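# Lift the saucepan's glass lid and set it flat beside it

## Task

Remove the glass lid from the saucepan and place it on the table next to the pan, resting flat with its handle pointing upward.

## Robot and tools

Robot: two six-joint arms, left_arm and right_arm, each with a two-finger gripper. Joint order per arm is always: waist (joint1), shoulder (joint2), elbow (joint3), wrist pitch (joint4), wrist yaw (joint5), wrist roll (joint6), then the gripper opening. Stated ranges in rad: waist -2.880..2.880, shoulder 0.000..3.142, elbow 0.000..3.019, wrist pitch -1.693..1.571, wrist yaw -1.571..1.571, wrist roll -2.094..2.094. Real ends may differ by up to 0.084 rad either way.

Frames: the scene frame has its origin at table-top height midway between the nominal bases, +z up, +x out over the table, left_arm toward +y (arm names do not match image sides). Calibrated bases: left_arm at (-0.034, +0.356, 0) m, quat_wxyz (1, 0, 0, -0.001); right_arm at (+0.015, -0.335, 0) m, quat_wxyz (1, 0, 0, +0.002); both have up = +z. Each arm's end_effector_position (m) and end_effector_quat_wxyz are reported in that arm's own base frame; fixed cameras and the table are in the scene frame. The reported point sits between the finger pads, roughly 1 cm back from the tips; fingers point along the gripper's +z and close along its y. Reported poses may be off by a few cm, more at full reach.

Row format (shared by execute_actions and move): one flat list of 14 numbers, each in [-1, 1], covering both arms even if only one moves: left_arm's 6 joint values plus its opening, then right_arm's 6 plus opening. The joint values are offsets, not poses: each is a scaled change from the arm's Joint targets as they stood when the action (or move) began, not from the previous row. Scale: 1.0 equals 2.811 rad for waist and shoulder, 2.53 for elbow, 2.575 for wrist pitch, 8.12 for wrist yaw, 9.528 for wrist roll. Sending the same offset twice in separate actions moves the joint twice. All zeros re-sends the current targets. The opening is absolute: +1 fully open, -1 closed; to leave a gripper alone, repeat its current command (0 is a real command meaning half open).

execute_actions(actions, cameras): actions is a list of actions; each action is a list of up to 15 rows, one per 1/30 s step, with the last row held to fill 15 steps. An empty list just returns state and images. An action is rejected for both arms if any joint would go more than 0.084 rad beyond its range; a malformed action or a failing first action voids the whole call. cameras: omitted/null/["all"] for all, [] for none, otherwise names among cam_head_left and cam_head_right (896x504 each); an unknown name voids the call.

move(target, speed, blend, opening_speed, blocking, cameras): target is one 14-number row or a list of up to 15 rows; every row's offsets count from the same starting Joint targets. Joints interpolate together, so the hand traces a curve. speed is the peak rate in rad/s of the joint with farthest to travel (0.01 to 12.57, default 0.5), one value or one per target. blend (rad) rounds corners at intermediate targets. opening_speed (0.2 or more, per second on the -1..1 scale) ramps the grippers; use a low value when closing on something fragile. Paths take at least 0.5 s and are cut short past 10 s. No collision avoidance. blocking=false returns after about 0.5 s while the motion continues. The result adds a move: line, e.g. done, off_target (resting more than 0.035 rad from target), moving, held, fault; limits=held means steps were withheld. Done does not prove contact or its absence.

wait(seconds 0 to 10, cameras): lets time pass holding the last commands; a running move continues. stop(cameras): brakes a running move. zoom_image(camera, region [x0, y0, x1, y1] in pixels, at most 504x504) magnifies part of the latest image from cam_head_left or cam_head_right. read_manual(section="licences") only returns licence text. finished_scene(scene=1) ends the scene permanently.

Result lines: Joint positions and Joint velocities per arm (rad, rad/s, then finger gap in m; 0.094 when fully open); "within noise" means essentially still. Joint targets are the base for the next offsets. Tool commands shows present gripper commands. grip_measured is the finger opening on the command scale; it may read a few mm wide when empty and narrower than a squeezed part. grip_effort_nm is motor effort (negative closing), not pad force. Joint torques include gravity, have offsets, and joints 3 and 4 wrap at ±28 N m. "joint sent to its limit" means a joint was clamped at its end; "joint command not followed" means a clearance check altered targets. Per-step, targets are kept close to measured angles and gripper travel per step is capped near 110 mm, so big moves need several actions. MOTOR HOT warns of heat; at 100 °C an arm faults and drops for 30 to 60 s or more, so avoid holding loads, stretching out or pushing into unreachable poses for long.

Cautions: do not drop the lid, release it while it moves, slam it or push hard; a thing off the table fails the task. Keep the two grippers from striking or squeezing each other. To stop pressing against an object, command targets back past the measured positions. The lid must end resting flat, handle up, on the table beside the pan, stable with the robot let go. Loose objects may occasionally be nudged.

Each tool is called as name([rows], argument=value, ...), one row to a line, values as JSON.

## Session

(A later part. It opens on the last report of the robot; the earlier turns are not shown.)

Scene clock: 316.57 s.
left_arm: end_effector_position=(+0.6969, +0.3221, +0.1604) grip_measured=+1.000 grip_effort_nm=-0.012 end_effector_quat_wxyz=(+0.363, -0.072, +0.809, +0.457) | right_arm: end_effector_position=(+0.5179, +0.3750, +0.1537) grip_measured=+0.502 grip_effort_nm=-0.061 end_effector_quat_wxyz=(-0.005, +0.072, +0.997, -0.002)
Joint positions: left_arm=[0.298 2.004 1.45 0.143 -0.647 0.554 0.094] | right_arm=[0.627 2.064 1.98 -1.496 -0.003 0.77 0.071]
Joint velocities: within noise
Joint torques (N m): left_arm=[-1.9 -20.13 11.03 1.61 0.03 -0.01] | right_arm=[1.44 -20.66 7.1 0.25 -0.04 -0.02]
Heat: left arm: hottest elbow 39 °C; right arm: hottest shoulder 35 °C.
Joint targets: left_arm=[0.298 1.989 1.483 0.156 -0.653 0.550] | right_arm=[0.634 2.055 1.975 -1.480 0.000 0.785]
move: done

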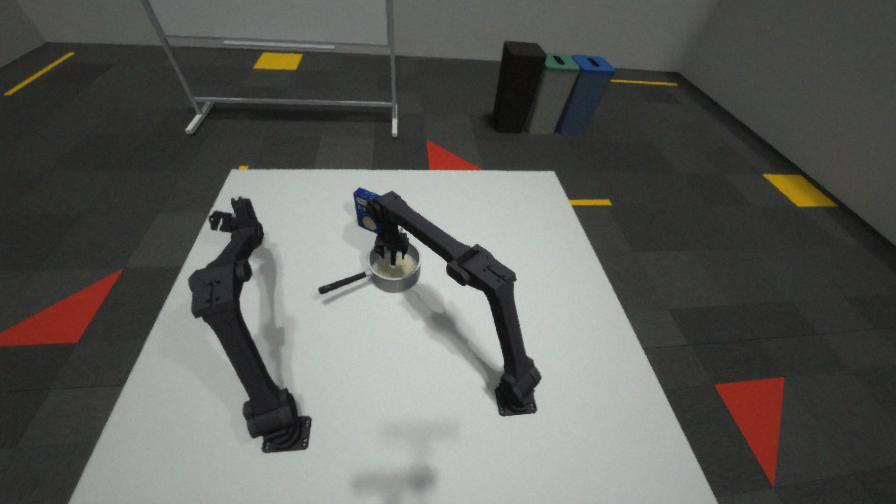

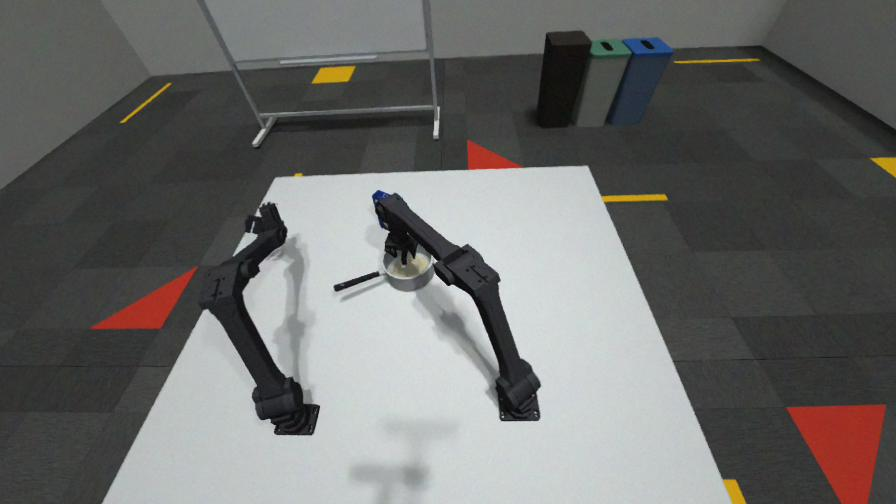

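move(target=[0,0,0,0,0,0,1,0,0,0,0,0,0,-0.85], opening_speed=0.5)

zoom_image(camera="cam_head_left", region=[350, 200, 440, 300])

zoom_image(camera="cam_head_right", region=[365, 200, 455, 300])

Scene clock: 328.20 s.
left_arm: end_effector_position=(+0.6969, +0.3221, +0.1604) grip_measured=+1.000 grip_effort_nm=-0.007 end_effector_quat_wxyz=(+0.363, -0.072, +0.809, +0.457) | right_arm: end_effector_position=(+0.5185, +0.3736, +0.1558) grip_measured=-0.612 grip_effort_nm=-1.004 end_effector_quat_wxyz=(-0.003, +0.078, +0.997, +0.001)
Joint positions: left_arm=[0.298 2.004 1.45 0.143 -0.647 0.554 0.094] | right_arm=[0.623 2.058 1.976 -1.491 -0.006 0.781 0.018]
Joint velocities: within noise
Joint torques (N m): left_arm=[-1.85 -20.19 10.99 1.61 0.03 -0.01] | right_arm=[1.26 -20.13 7.54 0.16 0.09 -0.01]
Heat: left arm: hottest elbow 39 °C; right arm: hottest shoulder 35 °C.
Joint targets: left_arm=[0.298 1.989 1.483 0.156 -0.653 0.550] | right_arm=[0.634 2.055 1.975 -1.480 0.000 0.785]
move: done

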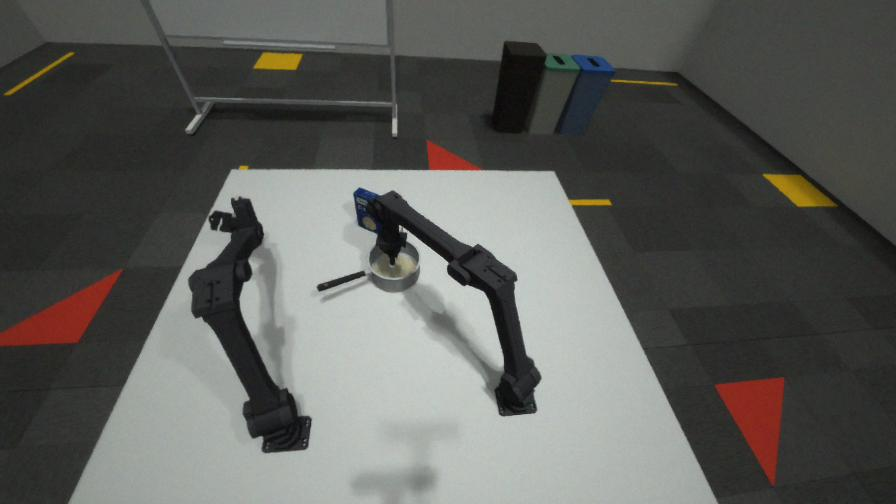

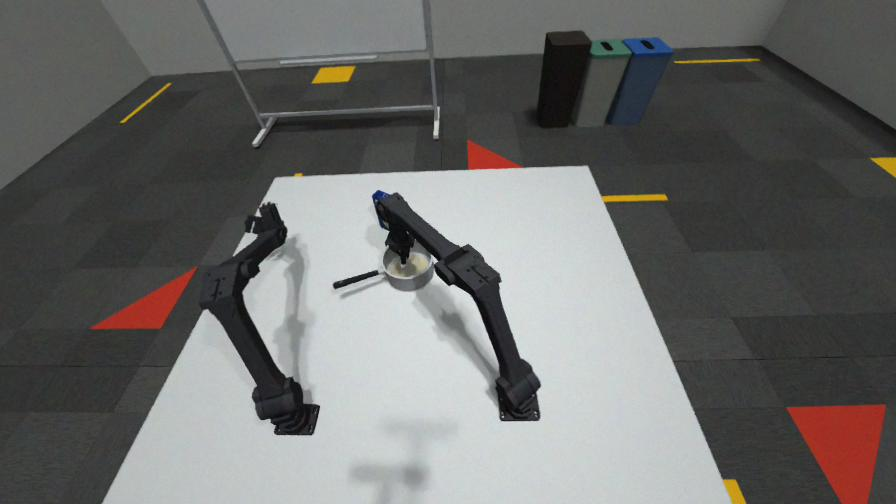

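Scaled by 5.040 from the camera's 896x504 image, which has a finer 1280x720 frame.

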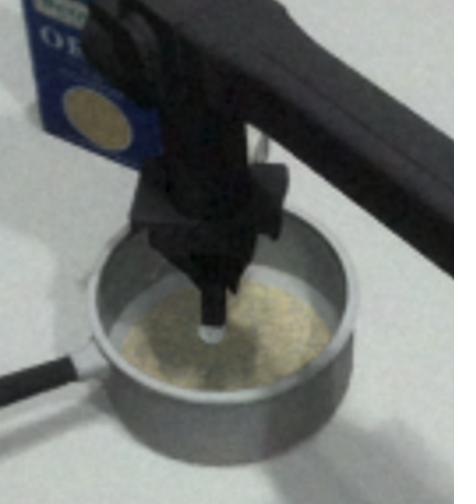

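Scaled by 5.040 from the camera's 896x504 image, which has a finer 1280x720 frame.

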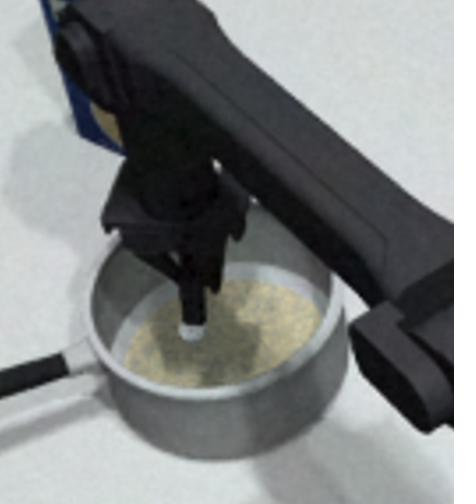

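move(target=[0,0,0,0,0,0,1,0,0,0.0731,-0.0602,0,0,-0.85], speed=0.25)

zoom_image(camera="cam_head_left", region=[350, 200, 440, 300])

zoom_image(camera="cam_head_right", region=[365, 200, 455, 300])

Scene clock: 344.57 s.
left_arm: end_effector_position=(+0.6969, +0.3221, +0.1604) grip_measured=+1.000 grip_effort_nm=-0.007 end_effector_quat_wxyz=(+0.363, -0.072, +0.809, +0.457) | right_arm: end_effector_position=(+0.5163, +0.3709, +0.1830) grip_measured=-0.612 grip_effort_nm=-1.004 end_effector_quat_wxyz=(-0.022, +0.075, +0.997, -0.014)
Joint positions: left_arm=[0.298 2.004 1.45 0.143 -0.647 0.554 0.094] | right_arm=[0.622 2.083 2.086 -1.626 -0.006 0.771 0.018]
Joint velocities: within noise
Joint torques (N m): left_arm=[-1.96 -20.13 11 1.58 0.03 -0.01] | right_arm=[1.14 -22.12 13.31 -0.54 0.09 -0.04]
Heat: left arm: hottest elbow 39 °C; right arm: hottest shoulder 36 °C.
Joint targets: left_arm=[0.298 1.989 1.483 0.156 -0.653 0.550] | right_arm=[0.634 2.055 2.159 -1.635 0.000 0.785]
move: off_target (right_arm); right_arm: the elbow is farthest, 0.074 rad from its target

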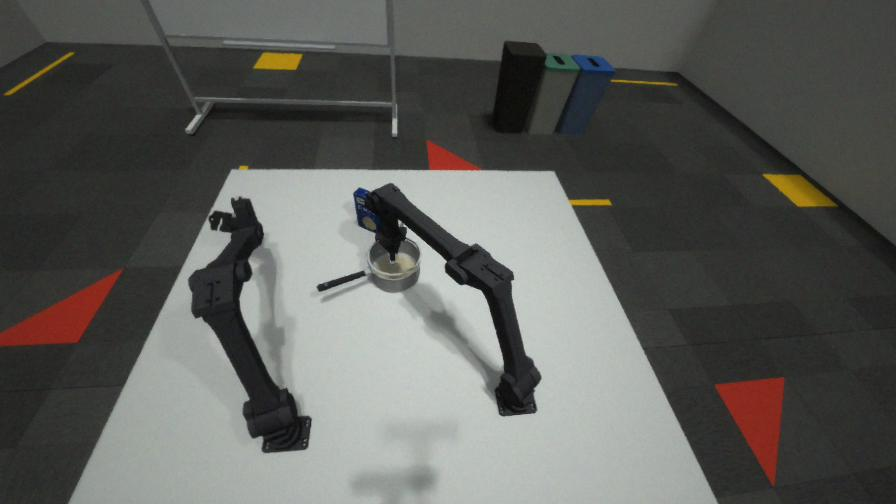

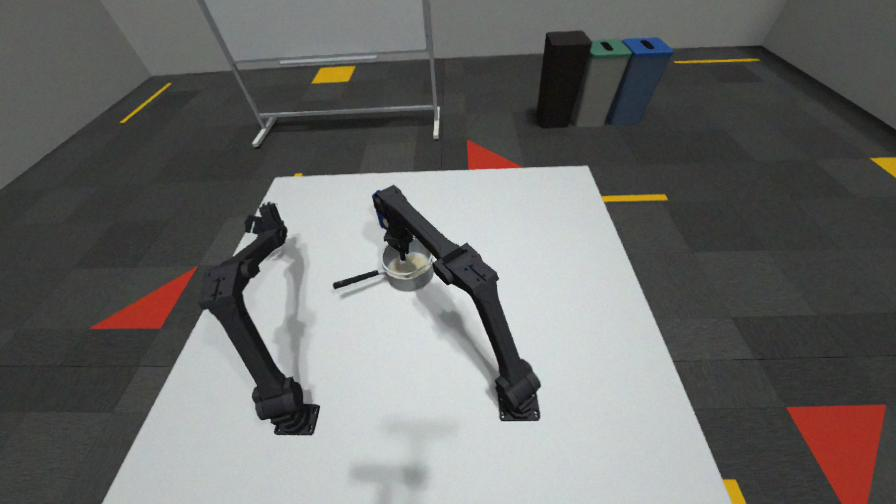

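Scaled by 5.040 from the camera's 896x504 image, which has a finer 1280x720 frame.

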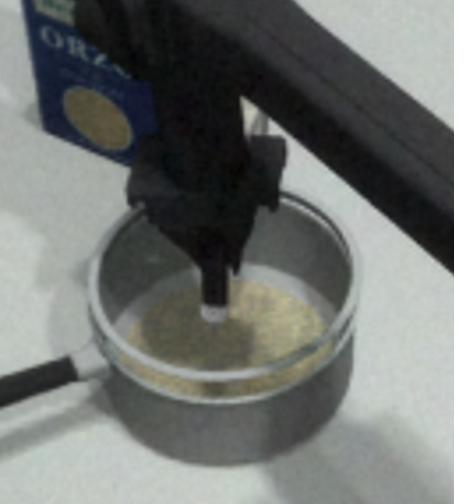

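Scaled by 5.040 from the camera's 896x504 image, which has a finer 1280x720 frame.

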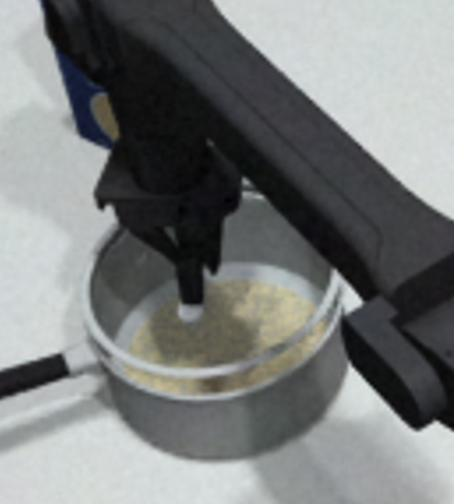

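move([
  [0,0,0,0,0,0,1,0,-0.0534,-0.0589,0.0097,0,0,-0.85],
  [0,0,0,0,0,0,1,-0.1412,-0.1441,-0.2605,0.099,0,0,-0.85],
], speed=[0.3,0.4], blend=0.03)

zoom_image(camera="cam_head_left", region=[350, 200, 530, 360])

zoom_image(camera="cam_head_right", region=[350, 200, 530, 360])

Scene clock: 371.67 s.
left_arm: end_effector_position=(+0.6969, +0.3221, +0.1604) grip_measured=+1.000 grip_effort_nm=-0.012 end_effector_quat_wxyz=(+0.363, -0.072, +0.809, +0.457) | right_arm: end_effector_position=(+0.4854, +0.1171, +0.1675) grip_measured=-0.612 grip_effort_nm=-1.009 end_effector_quat_wxyz=(-0.021, +0.265, +0.964, -0.008)
Joint positions: left_arm=[0.298 2.004 1.45 0.143 -0.647 0.554 0.094] | right_arm=[0.235 1.699 1.477 -1.393 -0.006 0.771 0.018]
Joint velocities: within noise
Joint torques (N m): left_arm=[-1.96 -20.07 10.97 1.59 0.03 -0.02] | right_arm=[0.44 -18.78 9.07 0.08 0.09 0]
Heat: left arm: hottest elbow 39 °C; right arm: hottest shoulder 38 °C.
Joint targets: left_arm=[0.298 1.989 1.483 0.156 -0.653 0.550] | right_arm=[0.237 1.650 1.500 -1.380 0.000 0.785]
move: off_target (right_arm); right_arm: the shoulder is farthest, 0.050 rad from its target

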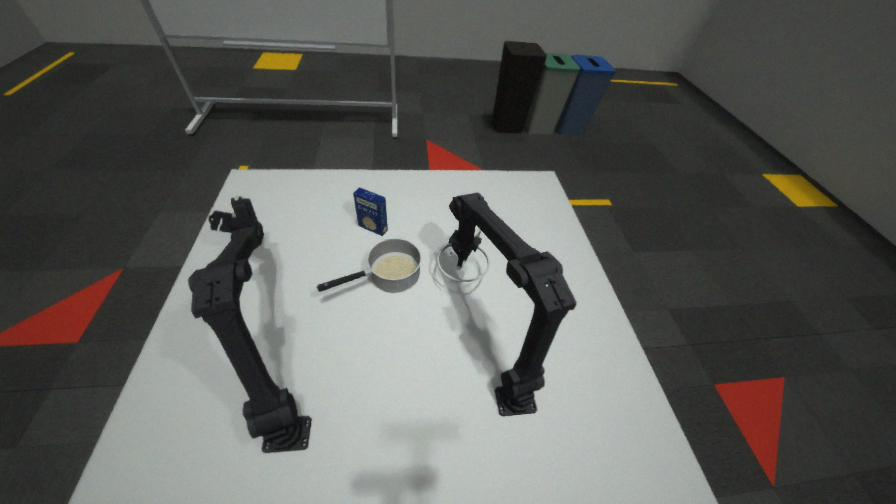

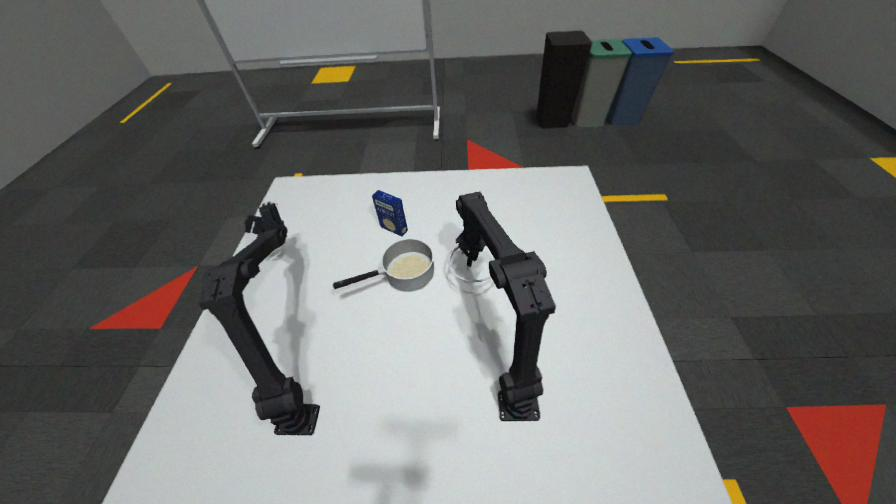

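Scaled by 2.800 from the camera's 896x504 image, which has a finer 1280x720 frame.

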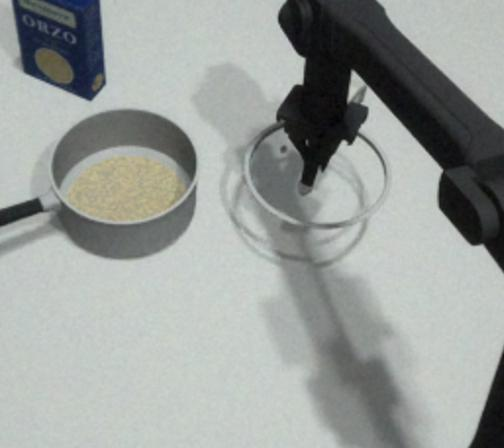

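Scaled by 2.800 from the camera's 896x504 image, which has a finer 1280x720 frame.

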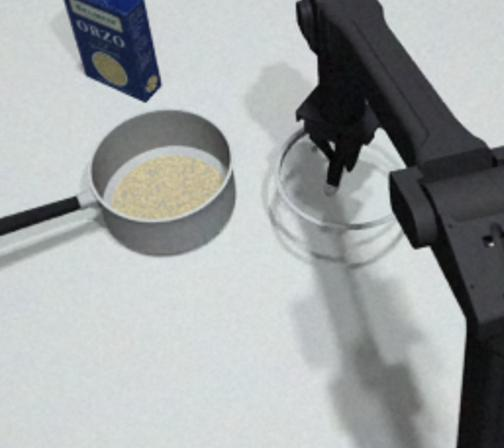

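move(target=[0,0,0,0,0,0,1,0,0.0391,-0.0791,0.1029,0,0,-0.85], speed=0.25)

zoom_image(camera="cam_head_left", region=[350, 200, 530, 360])

Scene clock: 382.20 s.
left_arm: end_effector_position=(+0.6969, +0.3221, +0.1604) grip_measured=+1.000 grip_effort_nm=-0.007 end_effector_quat_wxyz=(+0.363, -0.072, +0.809, +0.457) | right_arm: end_effector_position=(+0.4794, +0.1172, +0.0631) grip_measured=-0.612 grip_effort_nm=-1.009 end_effector_quat_wxyz=(-0.016, +0.263, +0.965, -0.005)
Joint positions: left_arm=[0.298 2.004 1.45 0.143 -0.647 0.554 0.094] | right_arm=[0.238 1.773 1.285 -1.117 -0.006 0.771 0.018]
Joint velocities: within noise
Joint torques (N m): left_arm=[-1.9 -20.13 10.99 1.62 0.03 -0.02] | right_arm=[0.56 -15.09 7.62 0.24 0.1 0.02]
Heat: left arm: hottest elbow 39 °C; right arm: hottest shoulder 36 °C.
Joint targets: left_arm=[0.298 1.989 1.483 0.156 -0.653 0.550] | right_arm=[0.237 1.760 1.300 -1.115 0.000 0.785]
move: done

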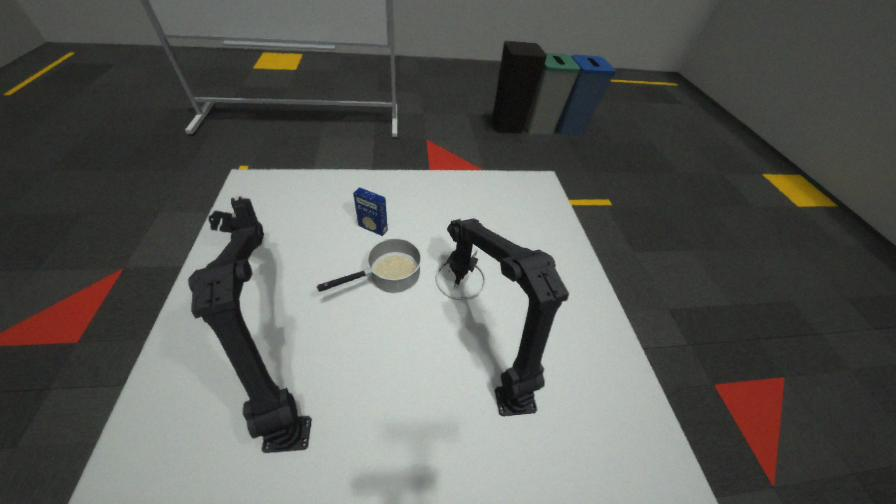

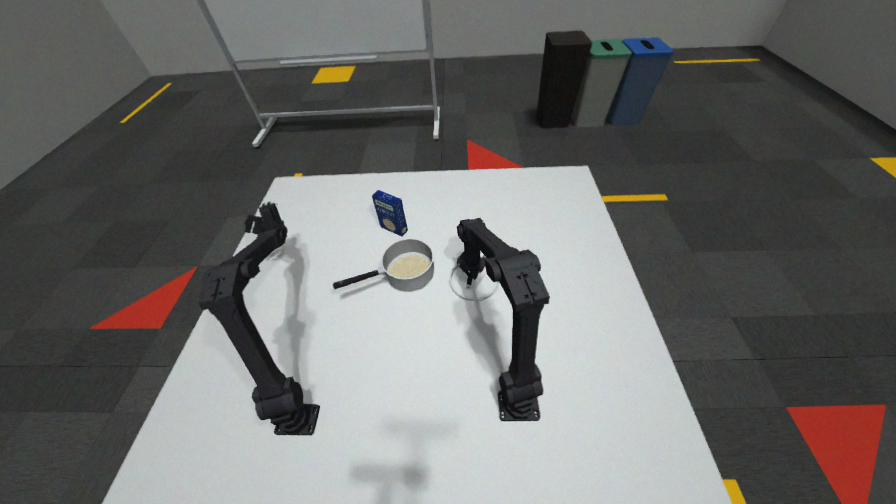

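Scaled by 2.800 from the camera's 896x504 image, which has a finer 1280x720 frame.

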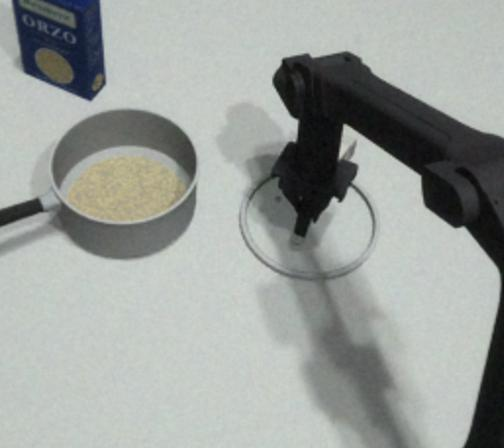

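move(target=[0,0,0,0,0,0,1,0,0,-0.0119,0.0117,0,0,-0.85], speed=0.1)

zoom_image(camera="cam_head_left", region=[420, 240, 510, 310])

Scene clock: 389.03 s.
left_arm: end_effector_position=(+0.6969, +0.3221, +0.1604) grip_measured=+1.000 grip_effort_nm=-0.007 end_effector_quat_wxyz=(+0.363, -0.072, +0.809, +0.457) | right_arm: end_effector_position=(+0.4813, +0.1176, +0.0601) grip_measured=-0.612 grip_effort_nm=-0.999 end_effector_quat_wxyz=(-0.009, +0.263, +0.965, -0.001)
Joint positions: left_arm=[0.298 2.004 1.45 0.143 -0.647 0.554 0.094] | right_arm=[0.238 1.771 1.274 -1.091 -0.006 0.771 0.018]
Joint velocities: within noise
Joint torques (N m): left_arm=[-1.9 -20.25 10.99 1.61 0.02 -0.01] | right_arm=[1.08 -15.27 6.22 0.08 0.07 -0.04]
Heat: left arm: hottest elbow 39 °C; right arm: hottest shoulder 36 °C.
Joint targets: left_arm=[0.298 1.989 1.483 0.156 -0.653 0.550] | right_arm=[0.237 1.760 1.270 -1.085 0.000 0.785]
move: done

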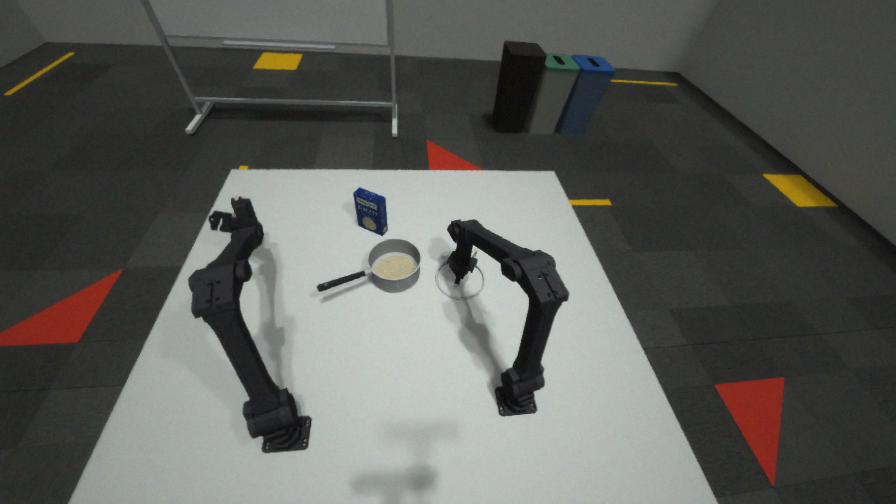

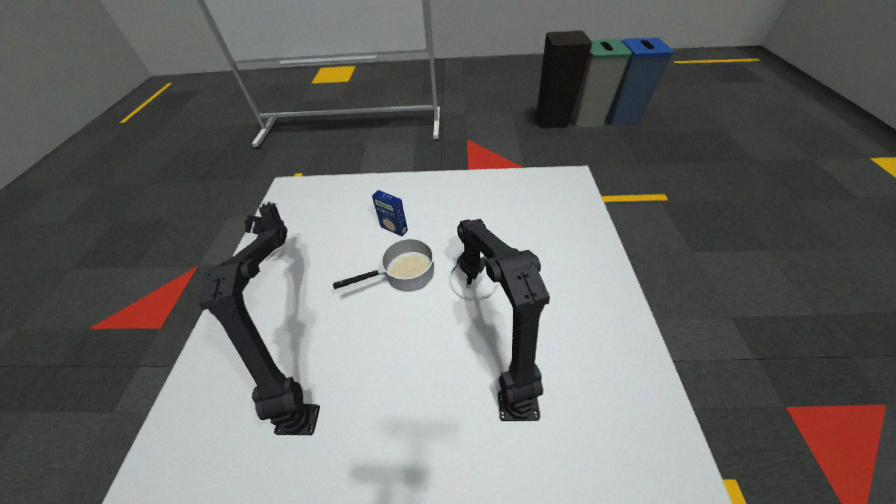

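Scaled by 5.600 from the camera's 896x504 image, which has a finer 1280x720 frame.

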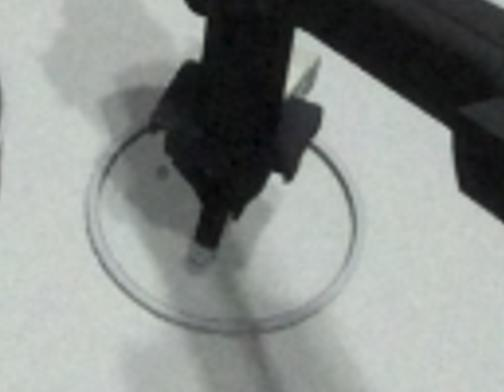

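move(target=[0,0,0,0,0,0,1,0,0.002,-0.0099,0.0078,0,0,-0.85], speed=0.1)

zoom_image(camera="cam_head_left", region=[420, 240, 510, 310])

Scene clock: 395.00 s.
left_arm: end_effector_position=(+0.6969, +0.3221, +0.1604) grip_measured=+1.000 grip_effort_nm=-0.007 end_effector_quat_wxyz=(+0.363, -0.072, +0.809, +0.457) | right_arm: end_effector_position=(+0.4781, +0.1168, +0.0593) grip_measured=-0.612 grip_effort_nm=-1.004 end_effector_quat_wxyz=(-0.007, +0.263, +0.965, +0.000)
Joint positions: left_arm=[0.298 2.004 1.45 0.143 -0.647 0.554 0.094] | right_arm=[0.238 1.762 1.259 -1.08 -0.006 0.771 0.018]
Joint velocities: within noise
Joint torques (N m): left_arm=[-1.96 -20.13 11 1.61 0.03 -0.02] | right_arm=[0.79 -13.92 5.46 0.27 0.13 -0.01]
Heat: left arm: hottest elbow 39 °C; right arm: hottest shoulder 36 °C.
Joint targets: left_arm=[0.298 1.989 1.483 0.156 -0.653 0.550] | right_arm=[0.237 1.765 1.245 -1.065 0.000 0.785]
move: done

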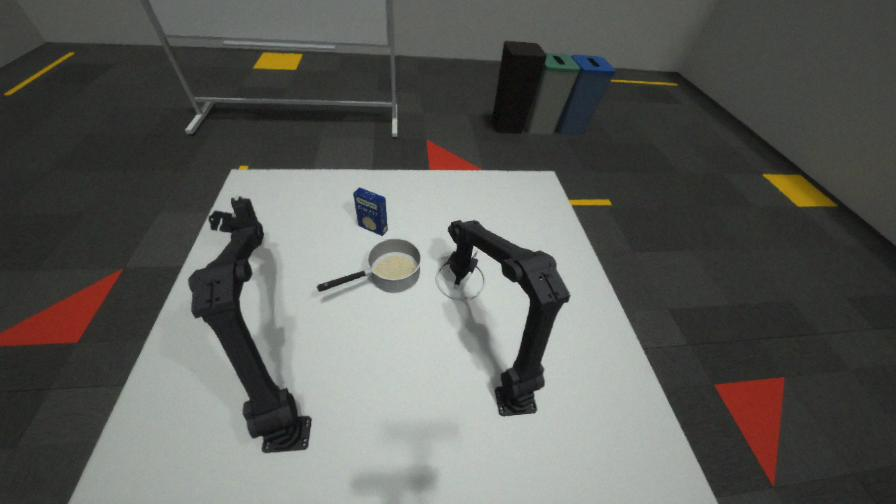

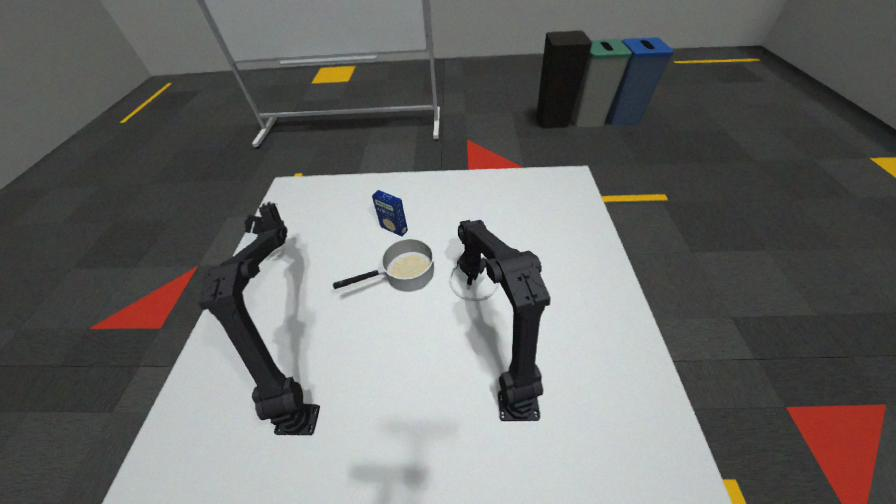

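Scaled by 5.600 from the camera's 896x504 image, which has a finer 1280x720 frame.

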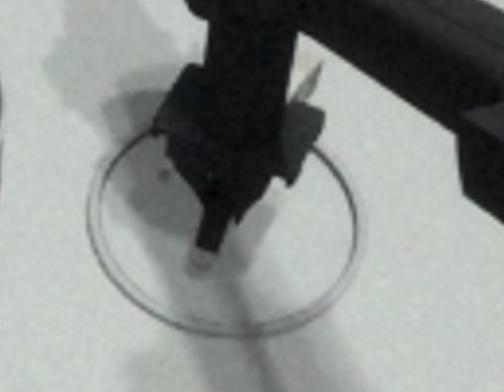

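move(target=[0,0,0,0,0,0,1,0,0,0.004,-0.004,0,0,0.4], opening_speed=0.6)

zoom_image(camera="cam_head_left", region=[420, 240, 510, 310])

Scene clock: 403.13 s.
left_arm: end_effector_position=(+0.6969, +0.3221, +0.1604) grip_measured=+1.000 grip_effort_nm=-0.007 end_effector_quat_wxyz=(+0.363, -0.072, +0.809, +0.457) | right_arm: end_effector_position=(+0.4789, +0.1132, +0.0593) grip_measured=+0.398 grip_effort_nm=0.120 end_effector_quat_wxyz=(-0.007, +0.267, +0.964, +0.000)
Joint positions: left_arm=[0.298 2.004 1.45 0.143 -0.647 0.554 0.094] | right_arm=[0.231 1.762 1.259 -1.08 -0.006 0.771 0.066]
Joint velocities: within noise
Joint torques (N m): left_arm=[-1.9 -20.19 11 1.59 0.03 -0.01] | right_arm=[0.32 -14.33 6.28 -0.12 0.07 -0.02]
Heat: left arm: hottest elbow 39 °C; right arm: hottest shoulder 35 °C.
Joint targets: left_arm=[0.298 1.989 1.483 0.156 -0.653 0.550] | right_arm=[0.237 1.765 1.255 -1.075 0.000 0.785]
move: done

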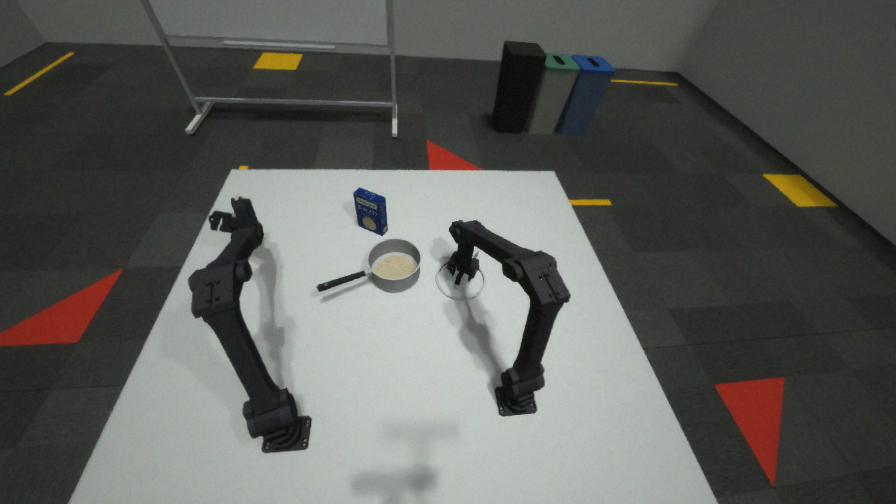

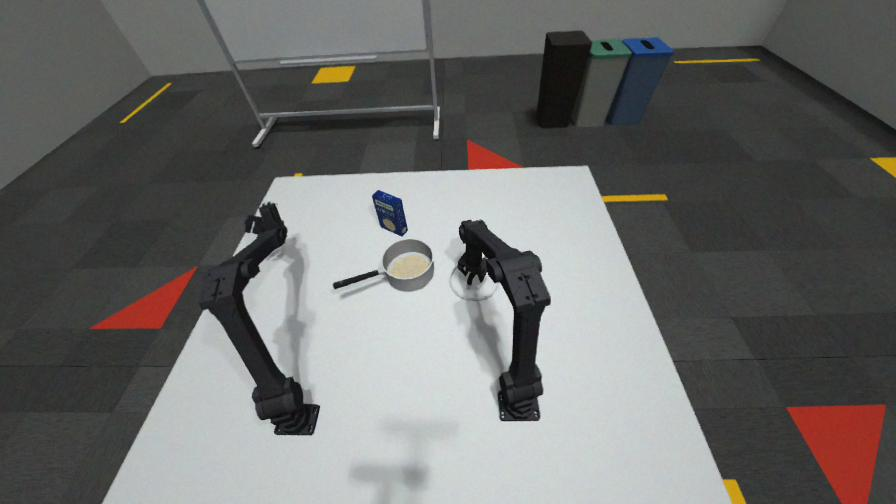

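Scaled by 5.600 from the camera's 896x504 image, which has a finer 1280x720 frame.

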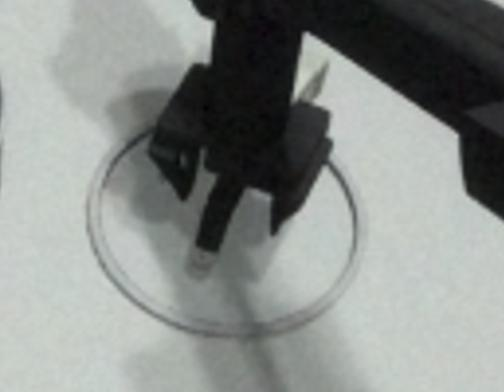

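move([
  [0,0,0,0,0,0,1,0,-0.0231,0.0573,-0.0641,0,0,0.5],
  [0,0,0,0,0,0,1,-0.05,-0.09,0.0573,-0.0641,0,0,0.5],
], speed=[0.3,0.6])

zoom_image(camera="cam_head_left", region=[360, 220, 510, 310])

Scene clock: 412.30 s.
left_arm: end_effector_position=(+0.6969, +0.3221, +0.1604) grip_measured=+1.000 grip_effort_nm=-0.007 end_effector_quat_wxyz=(+0.363, -0.072, +0.809, +0.457) | right_arm: end_effector_position=(+0.4863, +0.0448, +0.2138) grip_measured=+0.498 grip_effort_nm=0.120 end_effector_quat_wxyz=(+0.082, +0.337, +0.937, +0.041)
Joint positions: left_arm=[0.298 2.004 1.45 0.143 -0.647 0.554 0.094] | right_arm=[0.091 1.508 1.357 -1.237 -0.005 0.782 0.07]
Joint velocities: within noise
Joint torques (N m): left_arm=[-1.9 -20.19 11.02 1.58 0.03 -0.01] | right_arm=[1.32 -11.46 11.04 0.03 0 -0.04]
Heat: left arm: hottest elbow 39 °C; right arm: hottest shoulder 35 °C.
Joint targets: left_arm=[0.298 1.989 1.483 0.156 -0.653 0.550] | right_arm=[0.096 1.512 1.400 -1.240 0.000 0.785]
move: off_target (right_arm); right_arm: the elbow is farthest, 0.043 rad from its target

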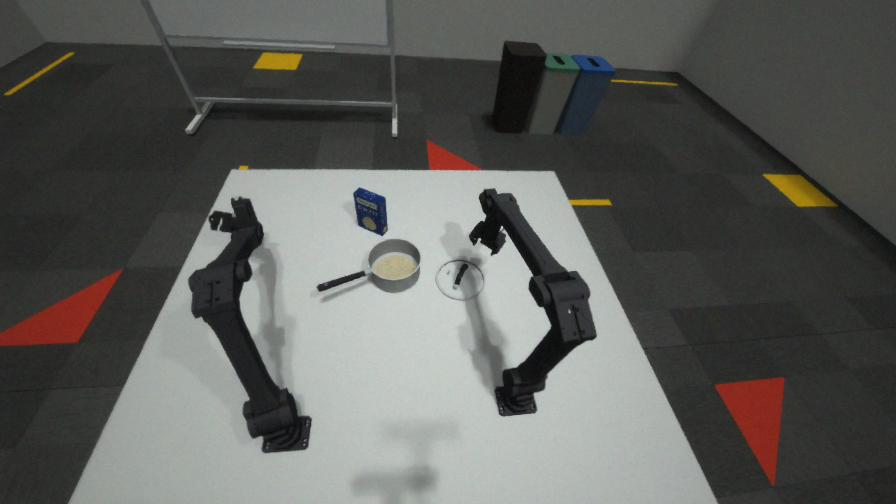

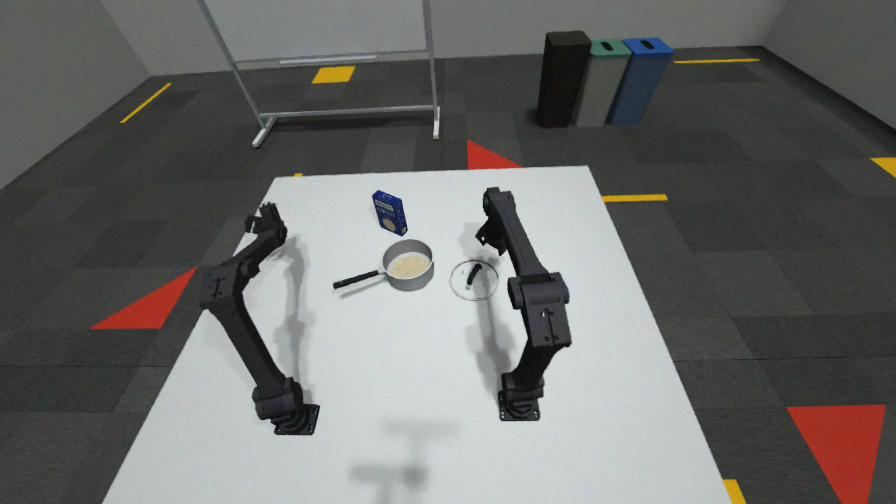

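Scaled by 3.360 from the camera's 896x504 image, which has a finer 1280x720 frame.

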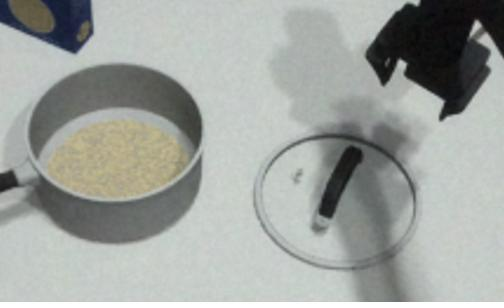

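Lid is flat on the table, handle up.

finished_scene()

The scene is finished: the task was done.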